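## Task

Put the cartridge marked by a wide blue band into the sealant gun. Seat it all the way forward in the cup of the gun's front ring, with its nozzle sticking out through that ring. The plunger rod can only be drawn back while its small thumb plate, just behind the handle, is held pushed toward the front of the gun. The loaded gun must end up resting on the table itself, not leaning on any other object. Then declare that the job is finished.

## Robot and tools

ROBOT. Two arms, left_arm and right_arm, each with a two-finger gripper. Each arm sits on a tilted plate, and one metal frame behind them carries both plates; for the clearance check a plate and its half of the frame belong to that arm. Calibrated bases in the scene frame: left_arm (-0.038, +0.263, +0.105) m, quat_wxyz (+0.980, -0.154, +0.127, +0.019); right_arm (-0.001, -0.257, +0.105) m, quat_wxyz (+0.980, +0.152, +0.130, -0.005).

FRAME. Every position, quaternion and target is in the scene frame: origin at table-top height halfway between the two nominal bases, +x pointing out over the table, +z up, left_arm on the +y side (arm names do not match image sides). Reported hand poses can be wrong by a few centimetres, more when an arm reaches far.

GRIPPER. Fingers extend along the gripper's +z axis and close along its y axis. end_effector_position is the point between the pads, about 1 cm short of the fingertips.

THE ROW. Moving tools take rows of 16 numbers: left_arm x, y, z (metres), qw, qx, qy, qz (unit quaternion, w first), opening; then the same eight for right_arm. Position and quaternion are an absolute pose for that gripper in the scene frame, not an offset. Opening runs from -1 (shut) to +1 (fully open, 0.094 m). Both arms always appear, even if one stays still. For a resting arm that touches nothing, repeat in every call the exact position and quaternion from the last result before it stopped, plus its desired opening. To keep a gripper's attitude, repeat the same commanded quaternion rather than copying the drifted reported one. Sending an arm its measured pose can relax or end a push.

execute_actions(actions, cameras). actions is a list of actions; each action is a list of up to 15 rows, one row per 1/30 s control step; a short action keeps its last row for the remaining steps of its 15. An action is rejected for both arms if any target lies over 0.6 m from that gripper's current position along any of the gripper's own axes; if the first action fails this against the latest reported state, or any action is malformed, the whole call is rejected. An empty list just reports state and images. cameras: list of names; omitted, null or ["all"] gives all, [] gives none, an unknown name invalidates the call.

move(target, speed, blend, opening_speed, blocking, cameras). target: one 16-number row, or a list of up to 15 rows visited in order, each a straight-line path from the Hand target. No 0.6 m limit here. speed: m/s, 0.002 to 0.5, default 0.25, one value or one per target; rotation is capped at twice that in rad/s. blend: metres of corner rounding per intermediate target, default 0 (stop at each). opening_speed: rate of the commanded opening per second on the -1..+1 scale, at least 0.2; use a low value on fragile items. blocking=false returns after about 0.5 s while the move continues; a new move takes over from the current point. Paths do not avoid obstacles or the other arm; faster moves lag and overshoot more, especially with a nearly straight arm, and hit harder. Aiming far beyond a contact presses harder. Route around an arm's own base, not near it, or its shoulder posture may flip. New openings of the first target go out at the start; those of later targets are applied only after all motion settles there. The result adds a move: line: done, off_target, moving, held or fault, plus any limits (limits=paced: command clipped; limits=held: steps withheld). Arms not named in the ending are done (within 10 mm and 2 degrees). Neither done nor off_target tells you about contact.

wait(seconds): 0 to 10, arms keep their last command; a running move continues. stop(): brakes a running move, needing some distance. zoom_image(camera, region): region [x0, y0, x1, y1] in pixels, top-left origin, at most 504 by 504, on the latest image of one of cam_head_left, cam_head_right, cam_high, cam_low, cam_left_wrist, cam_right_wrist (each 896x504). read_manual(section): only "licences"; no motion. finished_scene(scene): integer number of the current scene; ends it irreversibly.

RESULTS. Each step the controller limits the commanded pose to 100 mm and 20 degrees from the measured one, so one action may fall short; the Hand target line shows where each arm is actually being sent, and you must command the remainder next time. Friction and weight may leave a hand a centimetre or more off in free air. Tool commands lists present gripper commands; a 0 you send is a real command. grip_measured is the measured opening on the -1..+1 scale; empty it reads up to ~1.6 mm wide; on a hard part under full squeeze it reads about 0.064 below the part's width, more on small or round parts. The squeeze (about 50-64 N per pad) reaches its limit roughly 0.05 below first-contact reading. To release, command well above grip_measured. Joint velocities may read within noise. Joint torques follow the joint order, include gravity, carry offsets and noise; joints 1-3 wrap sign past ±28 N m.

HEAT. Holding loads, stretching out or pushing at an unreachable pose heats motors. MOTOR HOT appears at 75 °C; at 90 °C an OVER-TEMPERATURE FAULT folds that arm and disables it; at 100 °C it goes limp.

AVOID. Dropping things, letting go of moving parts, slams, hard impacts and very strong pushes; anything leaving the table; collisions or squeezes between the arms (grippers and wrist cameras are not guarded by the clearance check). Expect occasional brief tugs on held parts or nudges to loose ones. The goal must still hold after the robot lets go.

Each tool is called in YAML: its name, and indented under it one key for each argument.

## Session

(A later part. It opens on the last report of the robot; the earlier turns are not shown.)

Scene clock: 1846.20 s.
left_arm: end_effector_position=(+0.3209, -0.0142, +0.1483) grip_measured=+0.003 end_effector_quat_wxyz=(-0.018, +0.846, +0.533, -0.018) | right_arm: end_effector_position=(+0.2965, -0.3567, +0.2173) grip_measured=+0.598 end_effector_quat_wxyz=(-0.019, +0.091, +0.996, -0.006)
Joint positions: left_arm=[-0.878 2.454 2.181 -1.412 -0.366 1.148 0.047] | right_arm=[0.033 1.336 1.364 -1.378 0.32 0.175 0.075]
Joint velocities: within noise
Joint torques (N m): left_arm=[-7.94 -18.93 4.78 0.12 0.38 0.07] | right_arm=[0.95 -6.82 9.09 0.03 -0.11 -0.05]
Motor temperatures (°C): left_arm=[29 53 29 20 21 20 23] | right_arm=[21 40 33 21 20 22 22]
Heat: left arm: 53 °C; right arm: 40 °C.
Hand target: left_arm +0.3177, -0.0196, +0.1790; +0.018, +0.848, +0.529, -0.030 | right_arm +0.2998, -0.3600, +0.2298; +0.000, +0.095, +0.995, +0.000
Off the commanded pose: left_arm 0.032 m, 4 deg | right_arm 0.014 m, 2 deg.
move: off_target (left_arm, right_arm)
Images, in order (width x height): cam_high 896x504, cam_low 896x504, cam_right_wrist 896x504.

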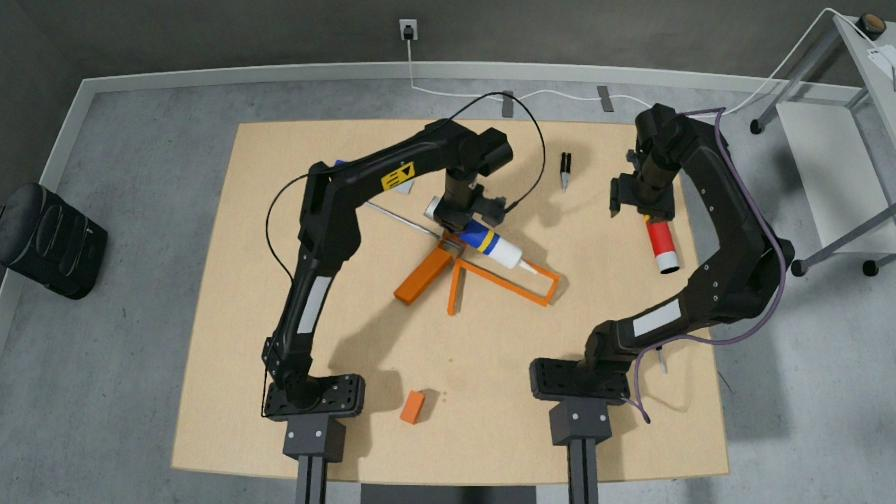

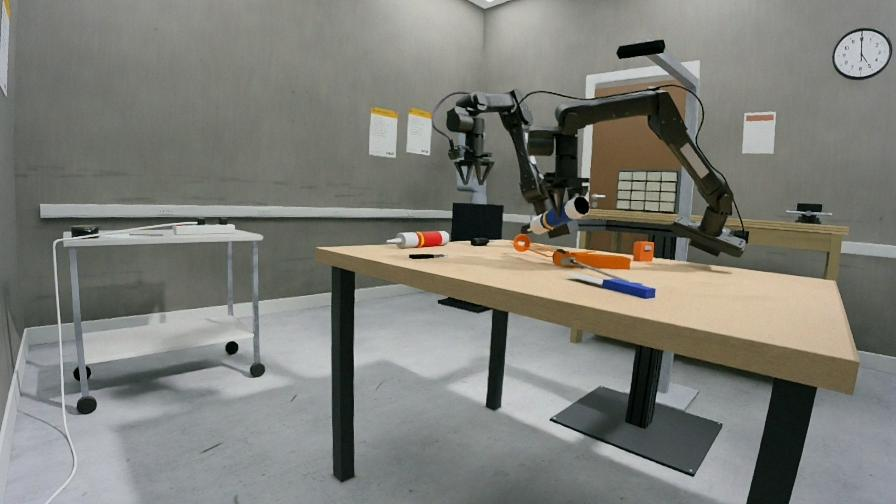

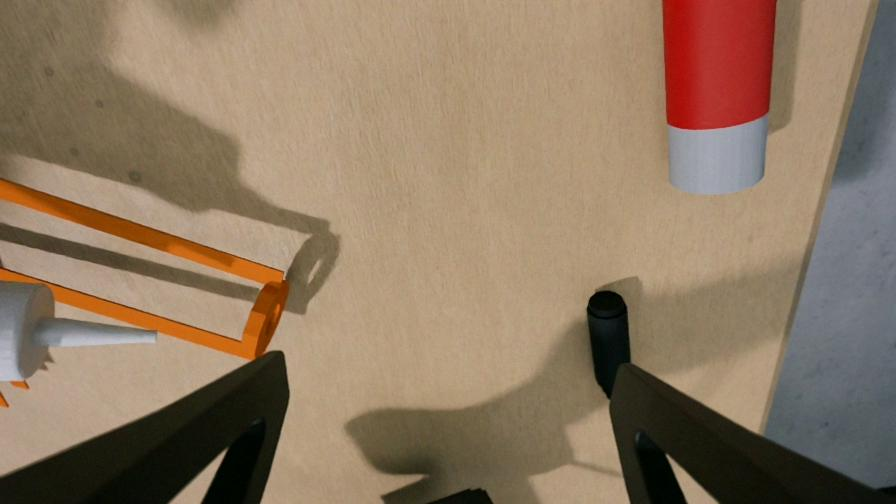

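move:
  target: [0.3257,-0.048,0.130,0.0164,0.8824,0.4692,-0.0308,-0.3,0.30,-0.36,0.23,0,0.095,0.9955,0,0.6]
  speed: 0.06
  cameras: ["cam_right_wrist","cam_low","cam_high"]

zoom_image:
  camera: "cam_low"
  region: [480, 200, 640, 280]

zoom_image:
  camera: "cam_right_wrist"
  region: [0, 120, 340, 360]

Scene clock: 1892.40 s.
left_arm: end_effector_position=(+0.3223, -0.0337, +0.1203) grip_measured=+0.003 end_effector_quat_wxyz=(-0.009, +0.882, +0.471, -0.018) | right_arm: end_effector_position=(+0.2965, -0.3567, +0.2173) grip_measured=+0.598 end_effector_quat_wxyz=(-0.019, +0.091, +0.996, -0.006)
Joint positions: left_arm=[-0.878 2.522 2.181 -1.328 -0.366 1.296 0.047] | right_arm=[0.033 1.336 1.364 -1.378 0.32 0.175 0.075]
Joint velocities: within noise
Joint torques (N m): left_arm=[-6.49 -12.89 8.91 0.23 0.4 0.13] | right_arm=[0.94 -6.83 9.09 0.03 -0.11 -0.05]
Motor temperatures (°C): left_arm=[28 69 28 20 21 20 23] | right_arm=[21 40 33 21 20 22 22]
Heat: left arm: 69 °C; right arm: 40 °C.
Hand target: left_arm +0.3253, -0.0475, +0.1304; +0.017, +0.883, +0.469, -0.030 | right_arm +0.2998, -0.3600, +0.2298; +0.000, +0.095, +0.995, +0.000
Off the commanded pose: left_arm 0.018 m, 3 deg | right_arm 0.014 m, 2 deg.
move: off_target (left_arm, right_arm)
Images, in order (width x height): cam_high 896x504, cam_low 896x504, cam_right_wrist 896x504.

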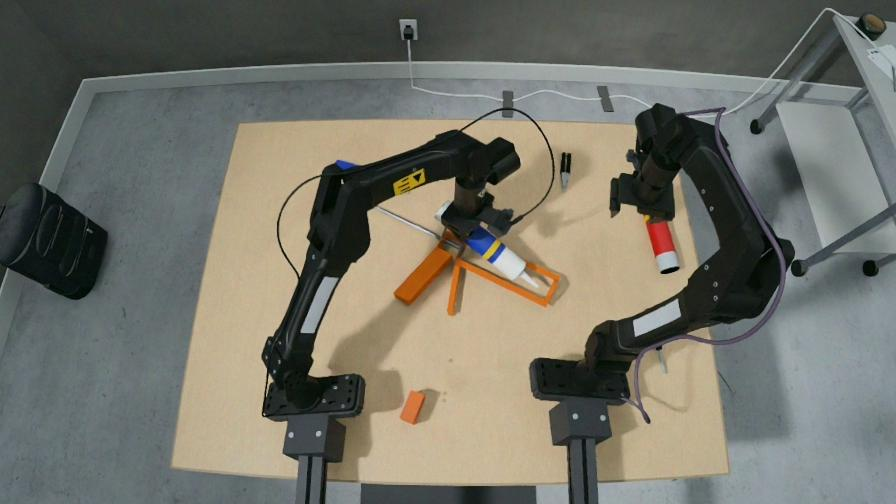

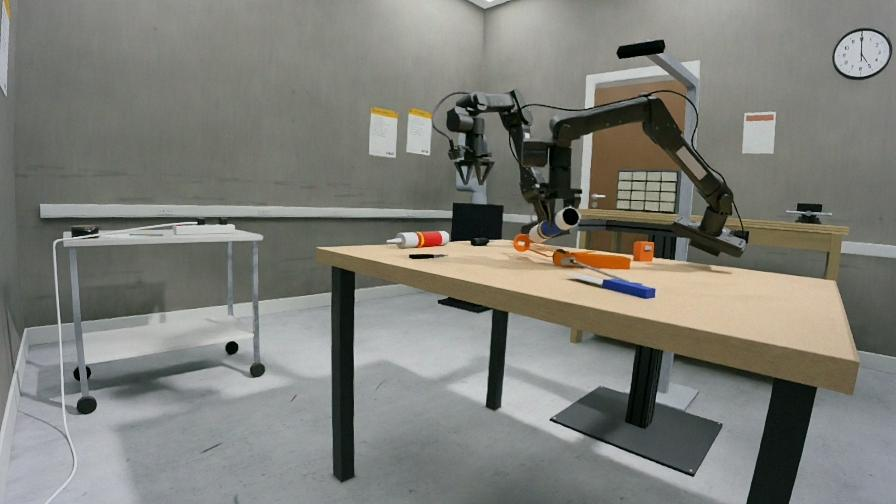

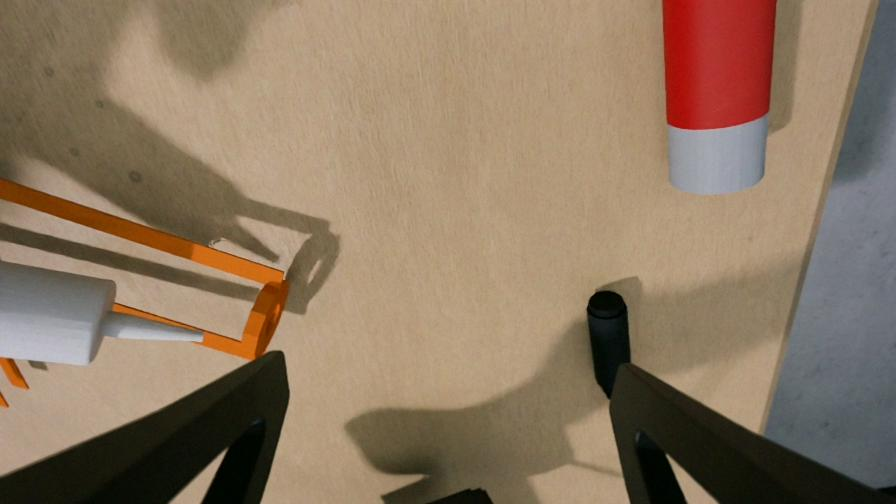

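Scaled by 3.150 from the camera's 896x504 image, which has a finer 1280x720 frame.

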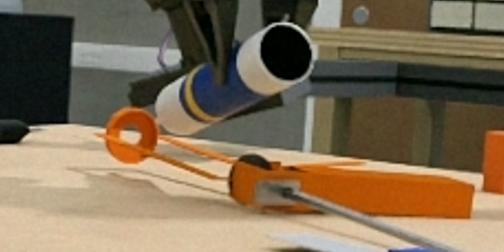

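Scaled by 1.482 from the camera's 896x504 image, which has a finer 1280x720 frame.

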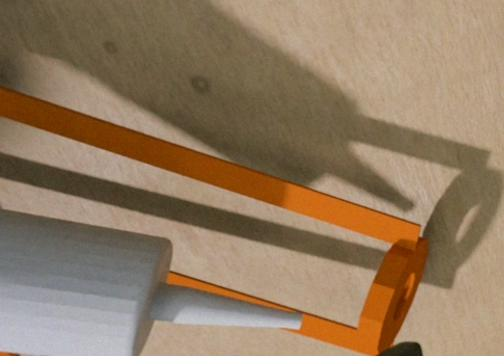

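move:
  target: [0.3275,-0.059,0.107,0.0167,0.8783,0.4769,-0.0307,-0.3,0.30,-0.36,0.23,0,0.095,0.9955,0,0.6]
  speed: 0.06
  cameras: ["cam_right_wrist","cam_low"]

zoom_image:
  camera: "cam_low"
  region: [480, 200, 640, 280]

zoom_image:
  camera: "cam_right_wrist"
  region: [0, 120, 340, 360]

Scene clock: 1914.97 s.
left_arm: end_effector_position=(+0.3225, -0.0472, +0.0994) grip_measured=+0.003 end_effector_quat_wxyz=(-0.006, +0.881, +0.472, -0.017) | right_arm: end_effector_position=(+0.2965, -0.3567, +0.2173) grip_measured=+0.598 end_effector_quat_wxyz=(-0.019, +0.091, +0.996, -0.006)
Joint positions: left_arm=[-0.878 2.578 2.195 -1.279 -0.366 1.297 0.047] | right_arm=[0.033 1.336 1.364 -1.378 0.32 0.175 0.075]
Joint velocities: within noise
Joint torques (N m): left_arm=[-5.97 -13.12 8.75 0.23 0.4 0.02] | right_arm=[0.95 -6.82 9.09 0.03 -0.1 -0.05]
Motor temperatures (°C): left_arm=[28 59 31 20 21 20 23] | right_arm=[21 40 33 21 20 22 22]
Heat: left arm: 59 °C; right arm: 40 °C.
Hand target: left_arm +0.3273, -0.0586, +0.1074; +0.018, +0.878, +0.477, -0.030 | right_arm +0.2998, -0.3600, +0.2298; +0.000, +0.095, +0.995, +0.000
Off the commanded pose: left_arm 0.015 m, 3 deg | right_arm 0.014 m, 2 deg.
move: off_target (left_arm, right_arm)
Images, in order (width x height): cam_low 896x504, cam_right_wrist 896x504.

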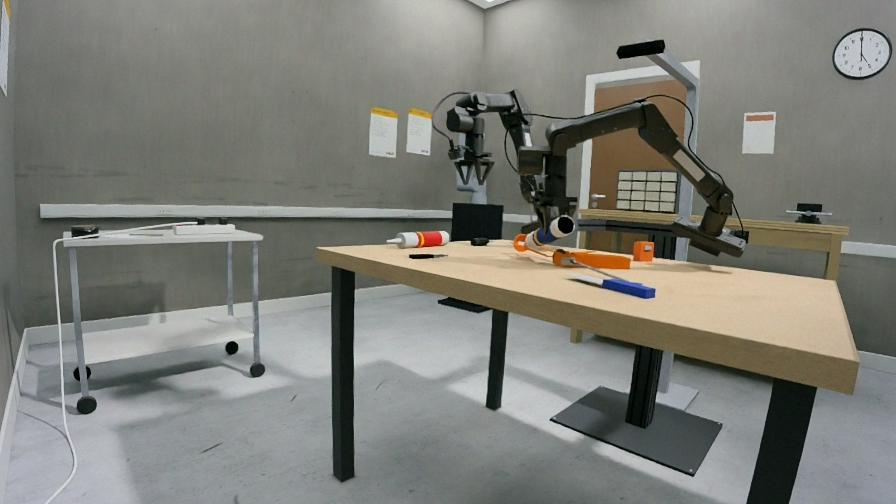

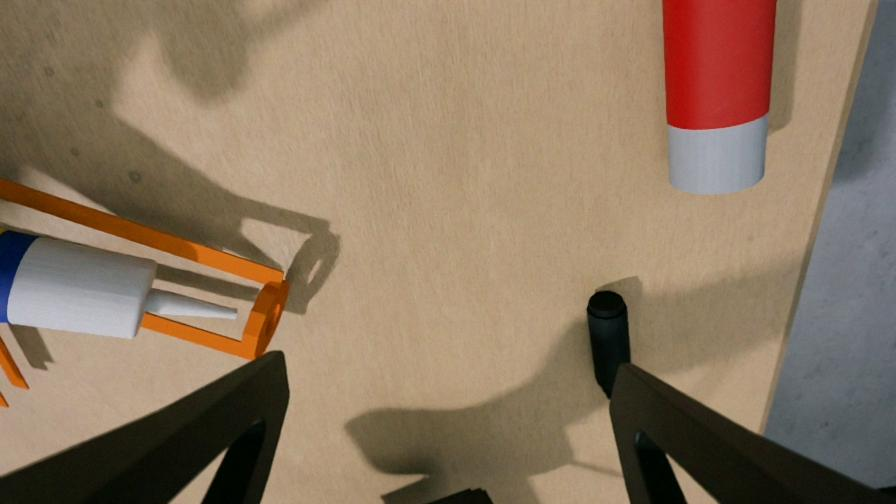

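Scaled by 3.150 from the camera's 896x504 image, which has a finer 1280x720 frame.

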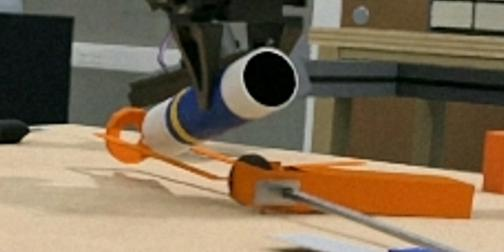

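Scaled by 1.482 from the camera's 896x504 image, which has a finer 1280x720 frame.

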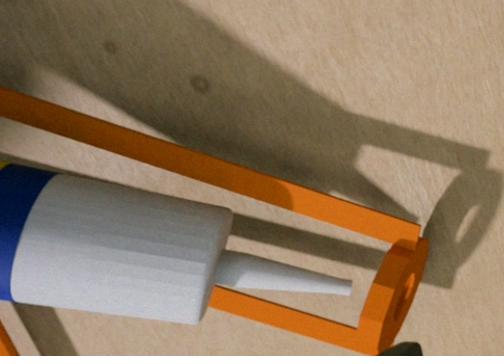

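move:
  target: [0.307,-0.085,0.098,0.0167,0.8783,0.4769,-0.0307,-0.3,0.30,-0.36,0.23,0,0.095,0.9955,0,0.6]
  speed: 0.06
  cameras: ["cam_right_wrist","cam_low"]

zoom_image:
  camera: "cam_low"
  region: [480, 200, 640, 280]

zoom_image:
  camera: "cam_right_wrist"
  region: [0, 120, 340, 360]

Scene clock: 1932.33 s.
left_arm: end_effector_position=(+0.3134, -0.0621, +0.0866) grip_measured=+0.003 end_effector_quat_wxyz=(-0.007, +0.877, +0.480, -0.019) | right_arm: end_effector_position=(+0.2965, -0.3566, +0.2173) grip_measured=+0.598 end_effector_quat_wxyz=(-0.019, +0.091, +0.996, -0.006)
Joint positions: left_arm=[-0.899 2.627 2.214 -1.26 -0.361 1.254 0.047] | right_arm=[0.033 1.336 1.364 -1.378 0.319 0.175 0.075]
Joint velocities: within noise
Joint torques (N m): left_arm=[-9.07 -12.85 8.72 0.21 0.39 -0.11] | right_arm=[0.95 -6.83 9.09 0.03 -0.1 -0.04]
Motor temperatures (°C): left_arm=[28 57 29 20 21 20 23] | right_arm=[21 40 33 21 20 22 22]
Heat: left arm: 57 °C; right arm: 40 °C.
Hand target: left_arm +0.3062, -0.0841, +0.0982; +0.017, +0.879, +0.476, -0.031 | right_arm +0.2998, -0.3599, +0.2298; +0.000, +0.095, +0.995, +0.000
Off the commanded pose: left_arm 0.026 m, 3 deg | right_arm 0.014 m, 2 deg.
move: off_target (left_arm, right_arm)
Images, in order (width x height): cam_low 896x504, cam_right_wrist 896x504.

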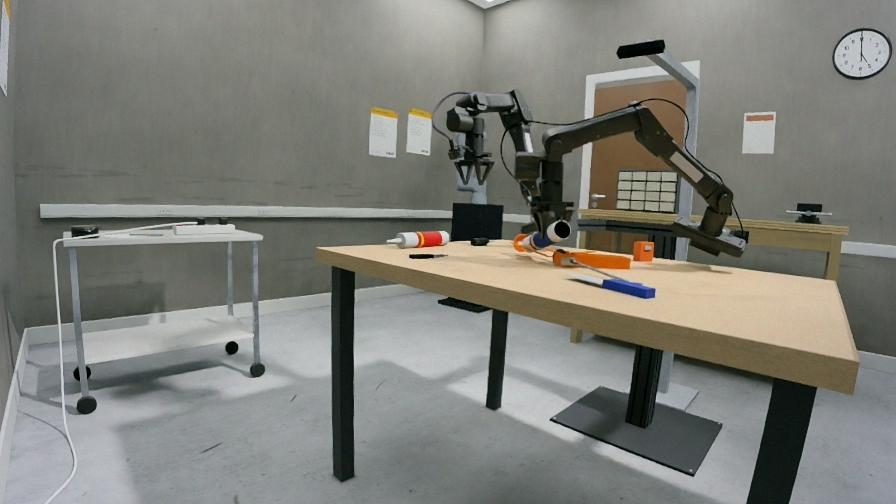

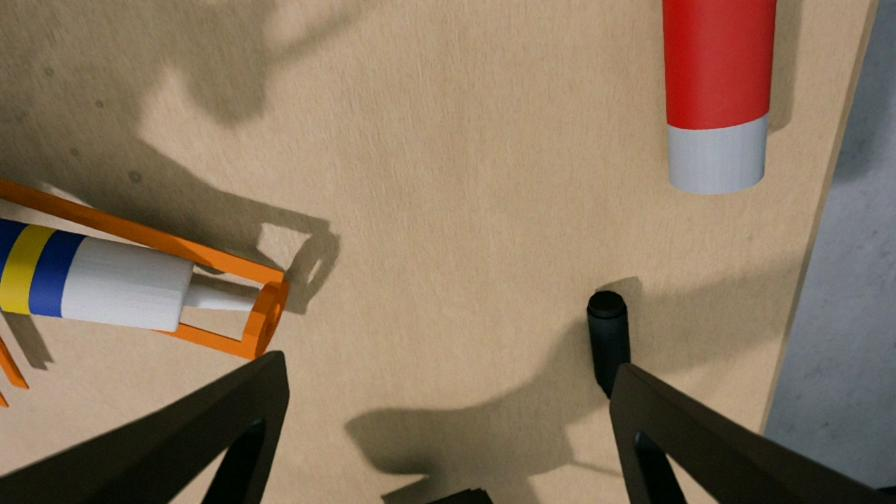

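Scaled by 3.150 from the camera's 896x504 image, which has a finer 1280x720 frame.

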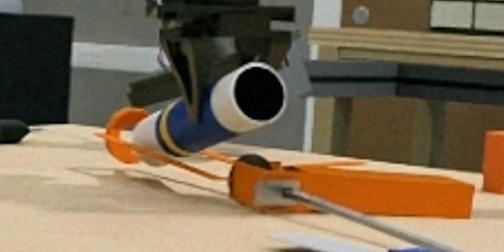

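Scaled by 1.482 from the camera's 896x504 image, which has a finer 1280x720 frame.

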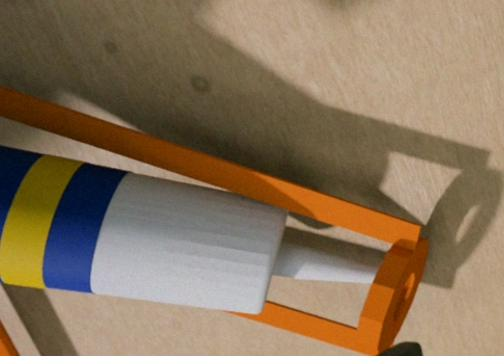

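move:
  target: [0.302,-0.093,0.107,0.0167,0.8783,0.4769,-0.0307,-0.3,0.30,-0.36,0.23,0,0.095,0.9955,0,0.6]
  speed: 0.06
  cameras: ["cam_right_wrist","cam_low"]

zoom_image:
  camera: "cam_low"
  region: [480, 200, 640, 280]

zoom_image:
  camera: "cam_right_wrist"
  region: [0, 120, 340, 360]

Scene clock: 1945.40 s.
left_arm: end_effector_position=(+0.3118, -0.0710, +0.0941) grip_measured=+0.003 end_effector_quat_wxyz=(-0.003, +0.876, +0.483, -0.018) | right_arm: end_effector_position=(+0.2965, -0.3566, +0.2173) grip_measured=+0.598 end_effector_quat_wxyz=(-0.019, +0.091, +0.996, -0.006)
Joint positions: left_arm=[-0.917 2.651 2.275 -1.295 -0.359 1.233 0.047] | right_arm=[0.033 1.336 1.364 -1.378 0.319 0.175 0.075]
Joint velocities: within noise
Joint torques (N m): left_arm=[-9.47 -13.01 8.87 0.13 0.41 -0.13] | right_arm=[0.94 -6.82 9.07 0.03 -0.11 -0.05]
Motor temperatures (°C): left_arm=[29 54 31 20 21 20 23] | right_arm=[21 40 33 21 20 22 22]
Heat: left arm: 54 °C; right arm: 40 °C.
Hand target: left_arm +0.3014, -0.0920, +0.1071; +0.018, +0.878, +0.477, -0.031 | right_arm +0.2998, -0.3599, +0.2298; +0.000, +0.095, +0.995, +0.000
Off the commanded pose: left_arm 0.027 m, 3 deg | right_arm 0.014 m, 2 deg.
move: off_target (left_arm, right_arm)
Images, in order (width x height): cam_low 896x504, cam_right_wrist 896x504.

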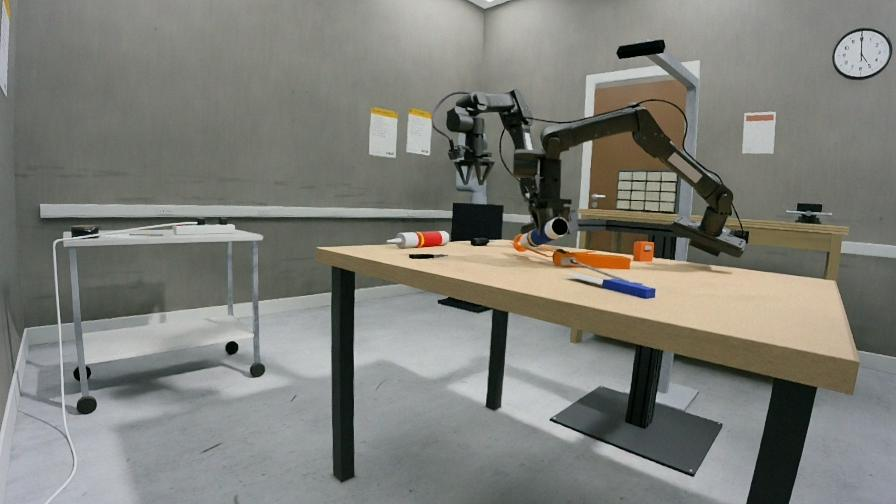

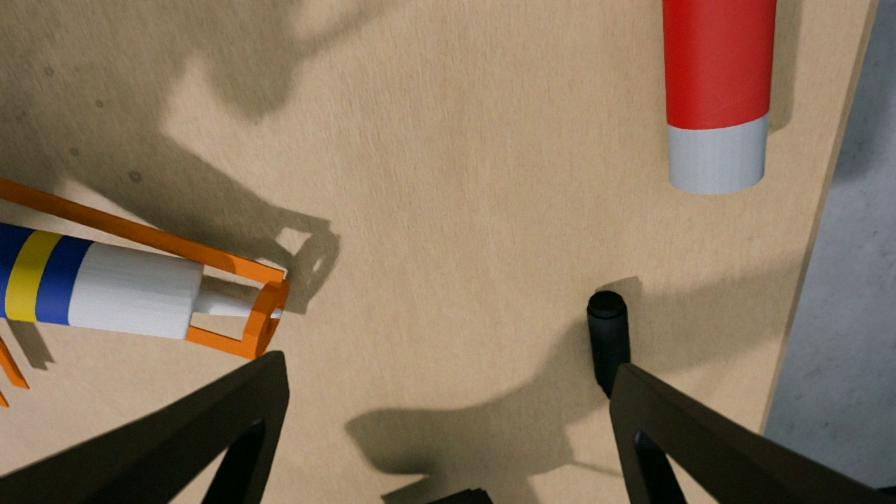

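Scaled by 3.150 from the camera's 896x504 image, which has a finer 1280x720 frame.

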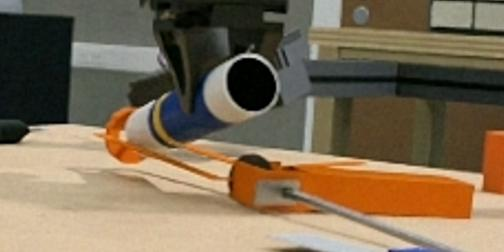

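Scaled by 1.482 from the camera's 896x504 image, which has a finer 1280x720 frame.

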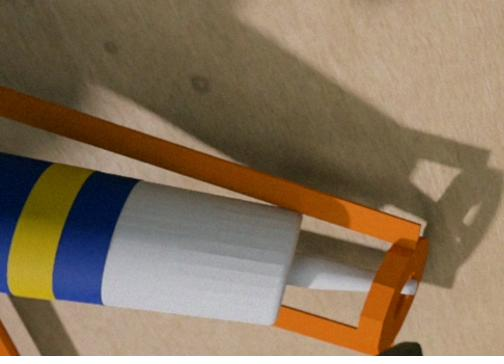

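move:
  target: [0.293,-0.106,0.100,0.0167,0.8783,0.4769,-0.0307,-0.3,0.30,-0.36,0.23,0,0.095,0.9955,0,0.6]
  speed: 0.06
  cameras: ["cam_right_wrist","cam_low"]

zoom_image:
  camera: "cam_low"
  region: [480, 200, 640, 280]

zoom_image:
  camera: "cam_right_wrist"
  region: [0, 120, 340, 360]

Scene clock: 1954.50 s.
left_arm: end_effector_position=(+0.3017, -0.0861, +0.0890) grip_measured=+0.003 end_effector_quat_wxyz=(-0.001, +0.876, +0.482, -0.020) | right_arm: end_effector_position=(+0.2965, -0.3566, +0.2173) grip_measured=+0.598 end_effector_quat_wxyz=(-0.019, +0.091, +0.996, -0.006)
Joint positions: left_arm=[-0.944 2.692 2.309 -1.295 -0.351 1.207 0.047] | right_arm=[0.033 1.336 1.364 -1.378 0.319 0.175 0.075]
Joint velocities: within noise
Joint torques (N m): left_arm=[-9.1 -13 8.81 0.14 0.33 -0.11] | right_arm=[0.96 -6.82 9.1 0.03 -0.1 -0.05]
Motor temperatures (°C): left_arm=[29 55 31 20 21 20 23] | right_arm=[21 40 33 21 20 22 22]
Heat: left arm: 55 °C; right arm: 40 °C.
Hand target: left_arm +0.2924, -0.1052, +0.1001; +0.018, +0.878, +0.477, -0.031 | right_arm +0.2998, -0.3600, +0.2298; +0.000, +0.095, +0.995, +0.000
Off the commanded pose: left_arm 0.024 m, 2 deg | right_arm 0.014 m, 2 deg.
move: off_target (left_arm, right_arm)
Images, in order (width x height): cam_low 896x504, cam_right_wrist 896x504.

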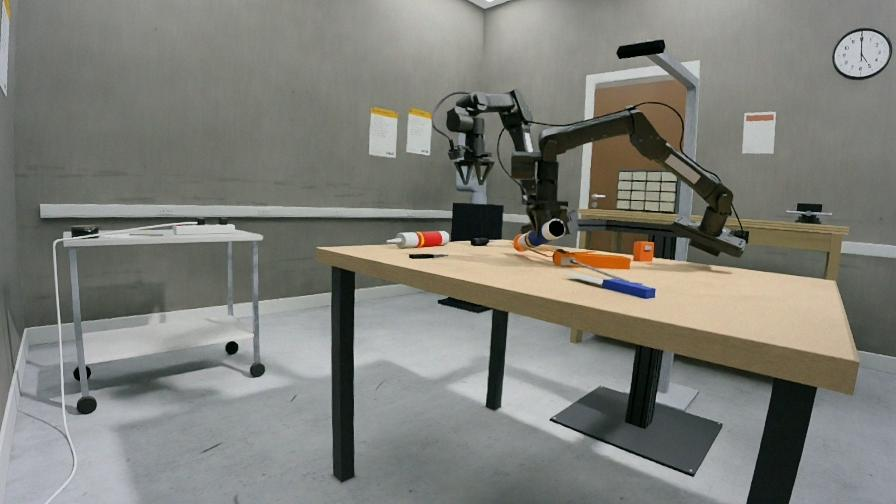

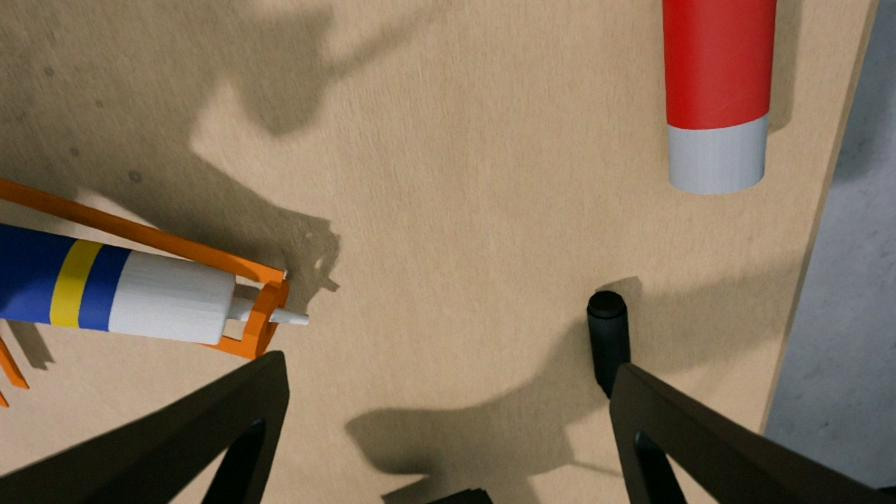

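Scaled by 3.150 from the camera's 896x504 image, which has a finer 1280x720 frame.

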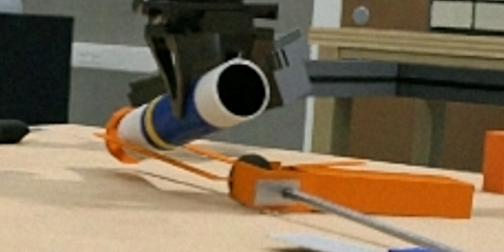

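Scaled by 1.482 from the camera's 896x504 image, which has a finer 1280x720 frame.

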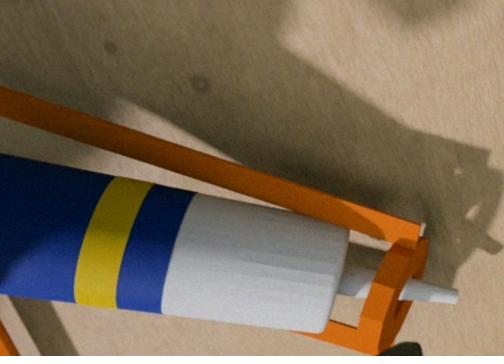

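move:
  target: [0.287,-0.115,0.089,0.0167,0.8783,0.4769,-0.0307,-0.3,0.30,-0.36,0.23,0,0.095,0.9955,0,0.6]
  speed: 0.06
  cameras: ["cam_right_wrist","cam_low","cam_high"]

zoom_image:
  camera: "cam_low"
  region: [480, 200, 640, 280]

zoom_image:
  camera: "cam_right_wrist"
  region: [0, 120, 340, 360]

zoom_image:
  camera: "cam_high"
  region: [380, 190, 600, 330]

Scene clock: 1965.67 s.
left_arm: end_effector_position=(+0.2955, -0.0942, +0.0787) grip_measured=+0.003 end_effector_quat_wxyz=(-0.003, +0.875, +0.484, -0.023) | right_arm: end_effector_position=(+0.2965, -0.3566, +0.2173) grip_measured=+0.598 end_effector_quat_wxyz=(-0.019, +0.091, +0.996, -0.006)
Joint positions: left_arm=[-0.953 2.723 2.316 -1.278 -0.346 1.193 0.047] | right_arm=[0.033 1.336 1.364 -1.378 0.319 0.175 0.075]
Joint velocities: within noise
Joint torques (N m): left_arm=[-9.32 -13.03 8.8 0.18 0.3 -0.1] | right_arm=[0.94 -6.82 9.09 0.03 -0.1 -0.05]
Motor temperatures (°C): left_arm=[30 52 32 20 21 20 23] | right_arm=[21 40 33 21 20 22 22]
Heat: left arm: 52 °C; right arm: 40 °C.
Hand target: left_arm +0.2864, -0.1141, +0.0892; +0.017, +0.878, +0.477, -0.031 | right_arm +0.2998, -0.3600, +0.2298; +0.000, +0.095, +0.995, +0.000
Off the commanded pose: left_arm 0.025 m, 3 deg | right_arm 0.014 m, 2 deg.
move: off_target (left_arm, right_arm)
Images, in order (width x height): cam_high 896x504, cam_low 896x504, cam_right_wrist 896x504.

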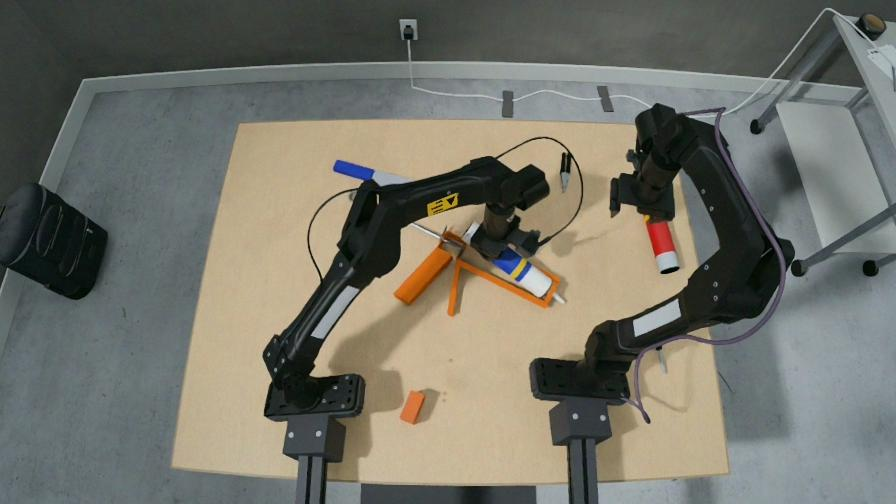

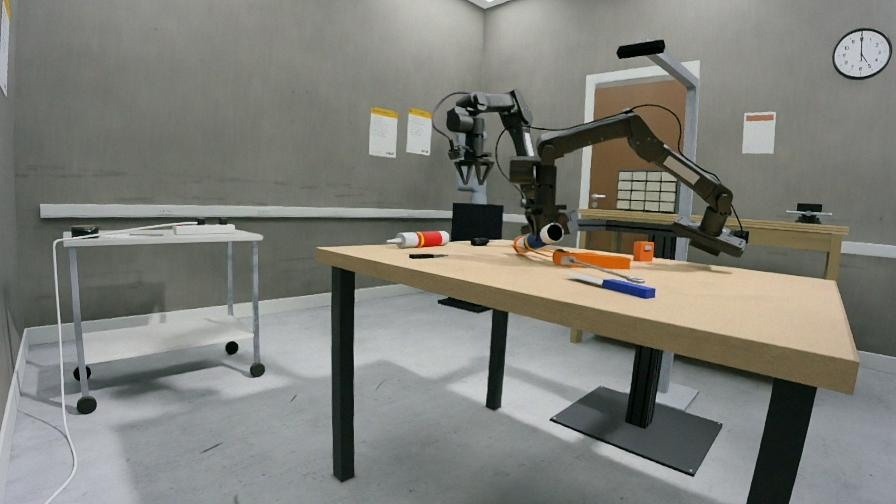

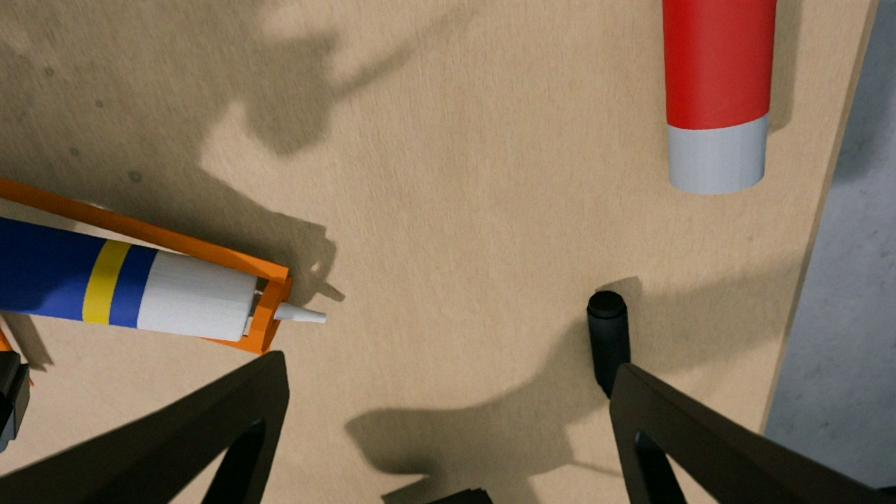

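Scaled by 3.150 from the camera's 896x504 image, which has a finer 1280x720 frame.

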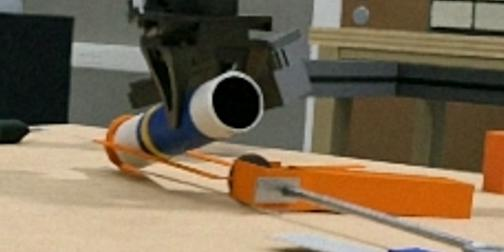

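Scaled by 1.482 from the camera's 896x504 image, which has a finer 1280x720 frame.

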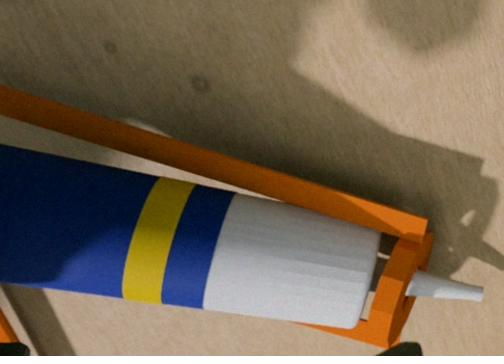

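Scaled by 2.291 from the camera's 896x504 image, which has a finer 1280x720 frame.

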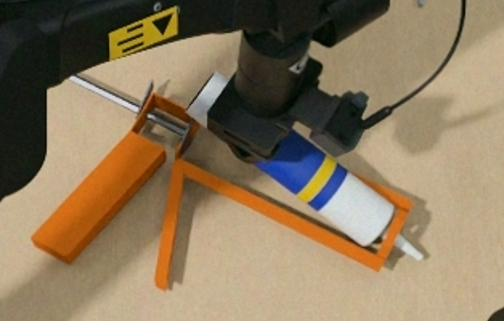

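move:
  target:
    - [0.287,-0.114,0.079,0.0350,0.8764,0.4758,-0.0645,-0.3,0.30,-0.36,0.23,0,0.095,0.9955,0,0.6]
    - [0.287,-0.1135,0.0695,0.0540,0.8732,0.4741,-0.0995,-0.3,0.30,-0.36,0.23,0,0.095,0.9955,0,0.6]
  speed: 0.05
  cameras: ["cam_right_wrist","cam_low","cam_high","cam_left_wrist"]

zoom_image:
  camera: "cam_low"
  region: [480, 200, 640, 280]

zoom_image:
  camera: "cam_right_wrist"
  region: [0, 120, 340, 360]

zoom_image:
  camera: "cam_high"
  region: [380, 190, 600, 330]

Scene clock: 1987.07 s.
left_arm: end_effector_position=(+0.2845, -0.1031, +0.0507) grip_measured=+0.003 end_effector_quat_wxyz=(+0.019, +0.870, +0.487, -0.079) | right_arm: end_effector_position=(+0.2965, -0.3566, +0.2173) grip_measured=+0.598 end_effector_quat_wxyz=(-0.019, +0.091, +0.996, -0.006)
Joint positions: left_arm=[-0.917 2.702 2.174 -1.12 -0.231 1.229 0.047] | right_arm=[0.033 1.336 1.364 -1.378 0.319 0.175 0.075]
Joint velocities: within noise
Joint torques (N m): left_arm=[-6.41 -18.09 4.14 0.52 0.62 0.41] | right_arm=[0.95 -6.83 9.1 0.03 -0.1 -0.04]
Motor temperatures (°C): left_arm=[30 53 32 20 21 20 23] | right_arm=[21 40 34 21 20 22 22]
Heat: left arm: 53 °C; right arm: 40 °C.
Hand target: left_arm +0.2870, -0.1133, +0.0699; +0.052, +0.874, +0.474, -0.099 | right_arm +0.2998, -0.3600, +0.2298; +0.000, +0.095, +0.995, +0.000
Off the commanded pose: left_arm 0.022 m, 5 deg | right_arm 0.014 m, 2 deg.
move: off_target (left_arm, right_arm)
Images, in order (width x height): cam_high 896x504, cam_low 896x504, cam_left_wrist 896x504, cam_right_wrist 896x504.

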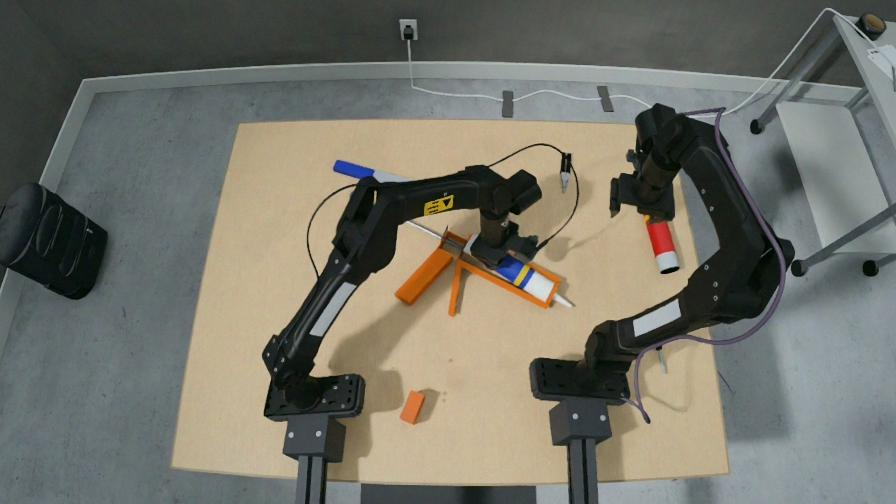

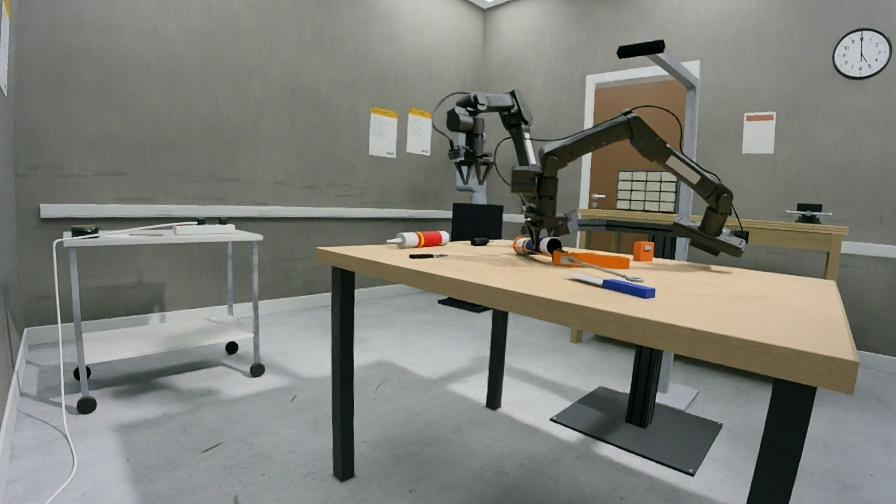

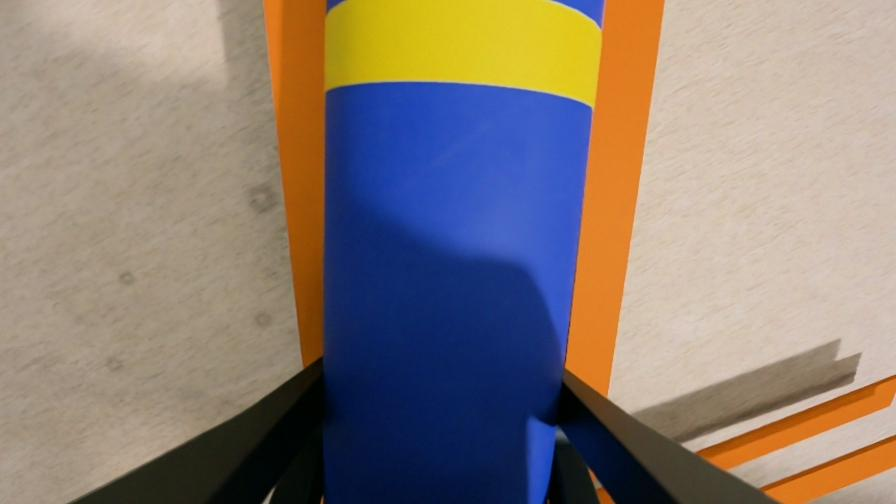

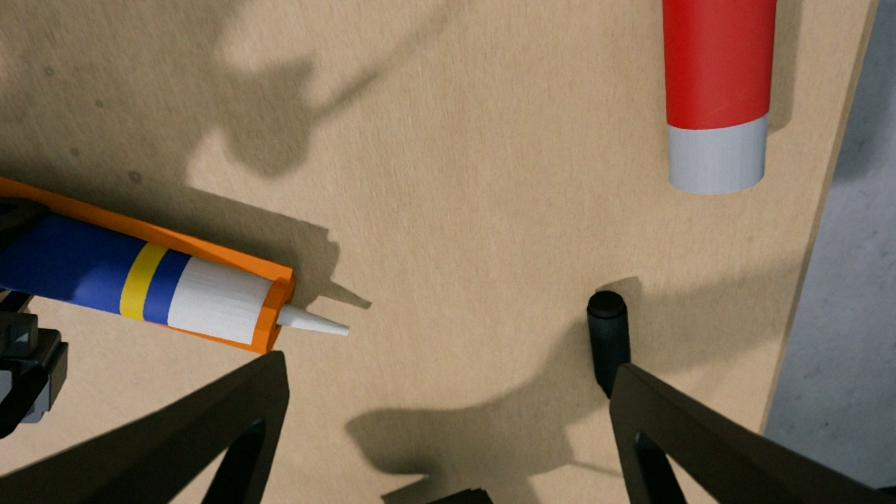

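Scaled by 3.150 from the camera's 896x504 image, which has a finer 1280x720 frame.

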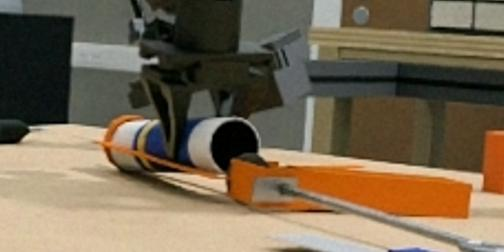

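Scaled by 1.482 from the camera's 896x504 image, which has a finer 1280x720 frame.

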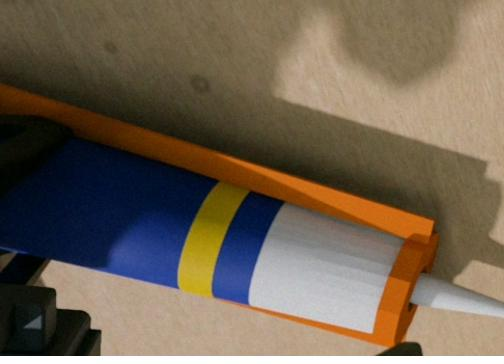

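Scaled by 2.291 from the camera's 896x504 image, which has a finer 1280x720 frame.

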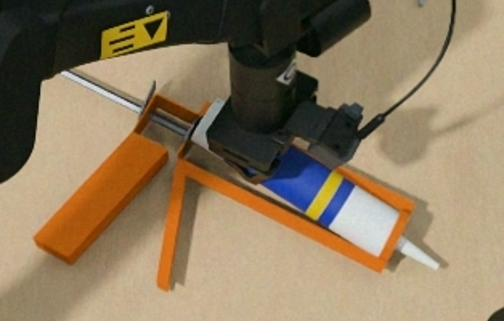

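zoom_image:
  camera: "cam_high"
  region: [430, 220, 510, 270]

zoom_image:
  camera: "cam_low"
  region: [530, 225, 590, 275]

Scaled by 6.300 from the camera's 896x504 image, which has a finer 1280x720 frame.

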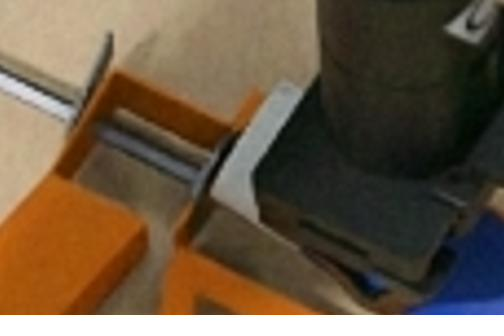

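Scaled by 8.400 from the camera's 896x504 image, which has a finer 1280x720 frame.

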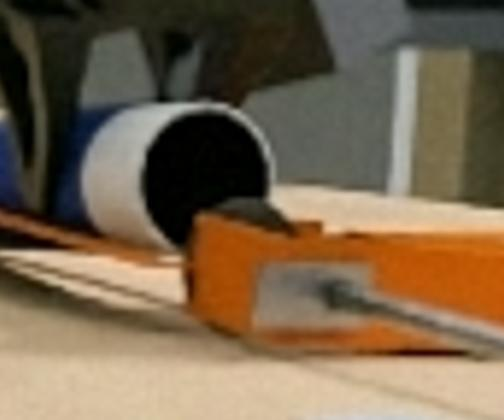

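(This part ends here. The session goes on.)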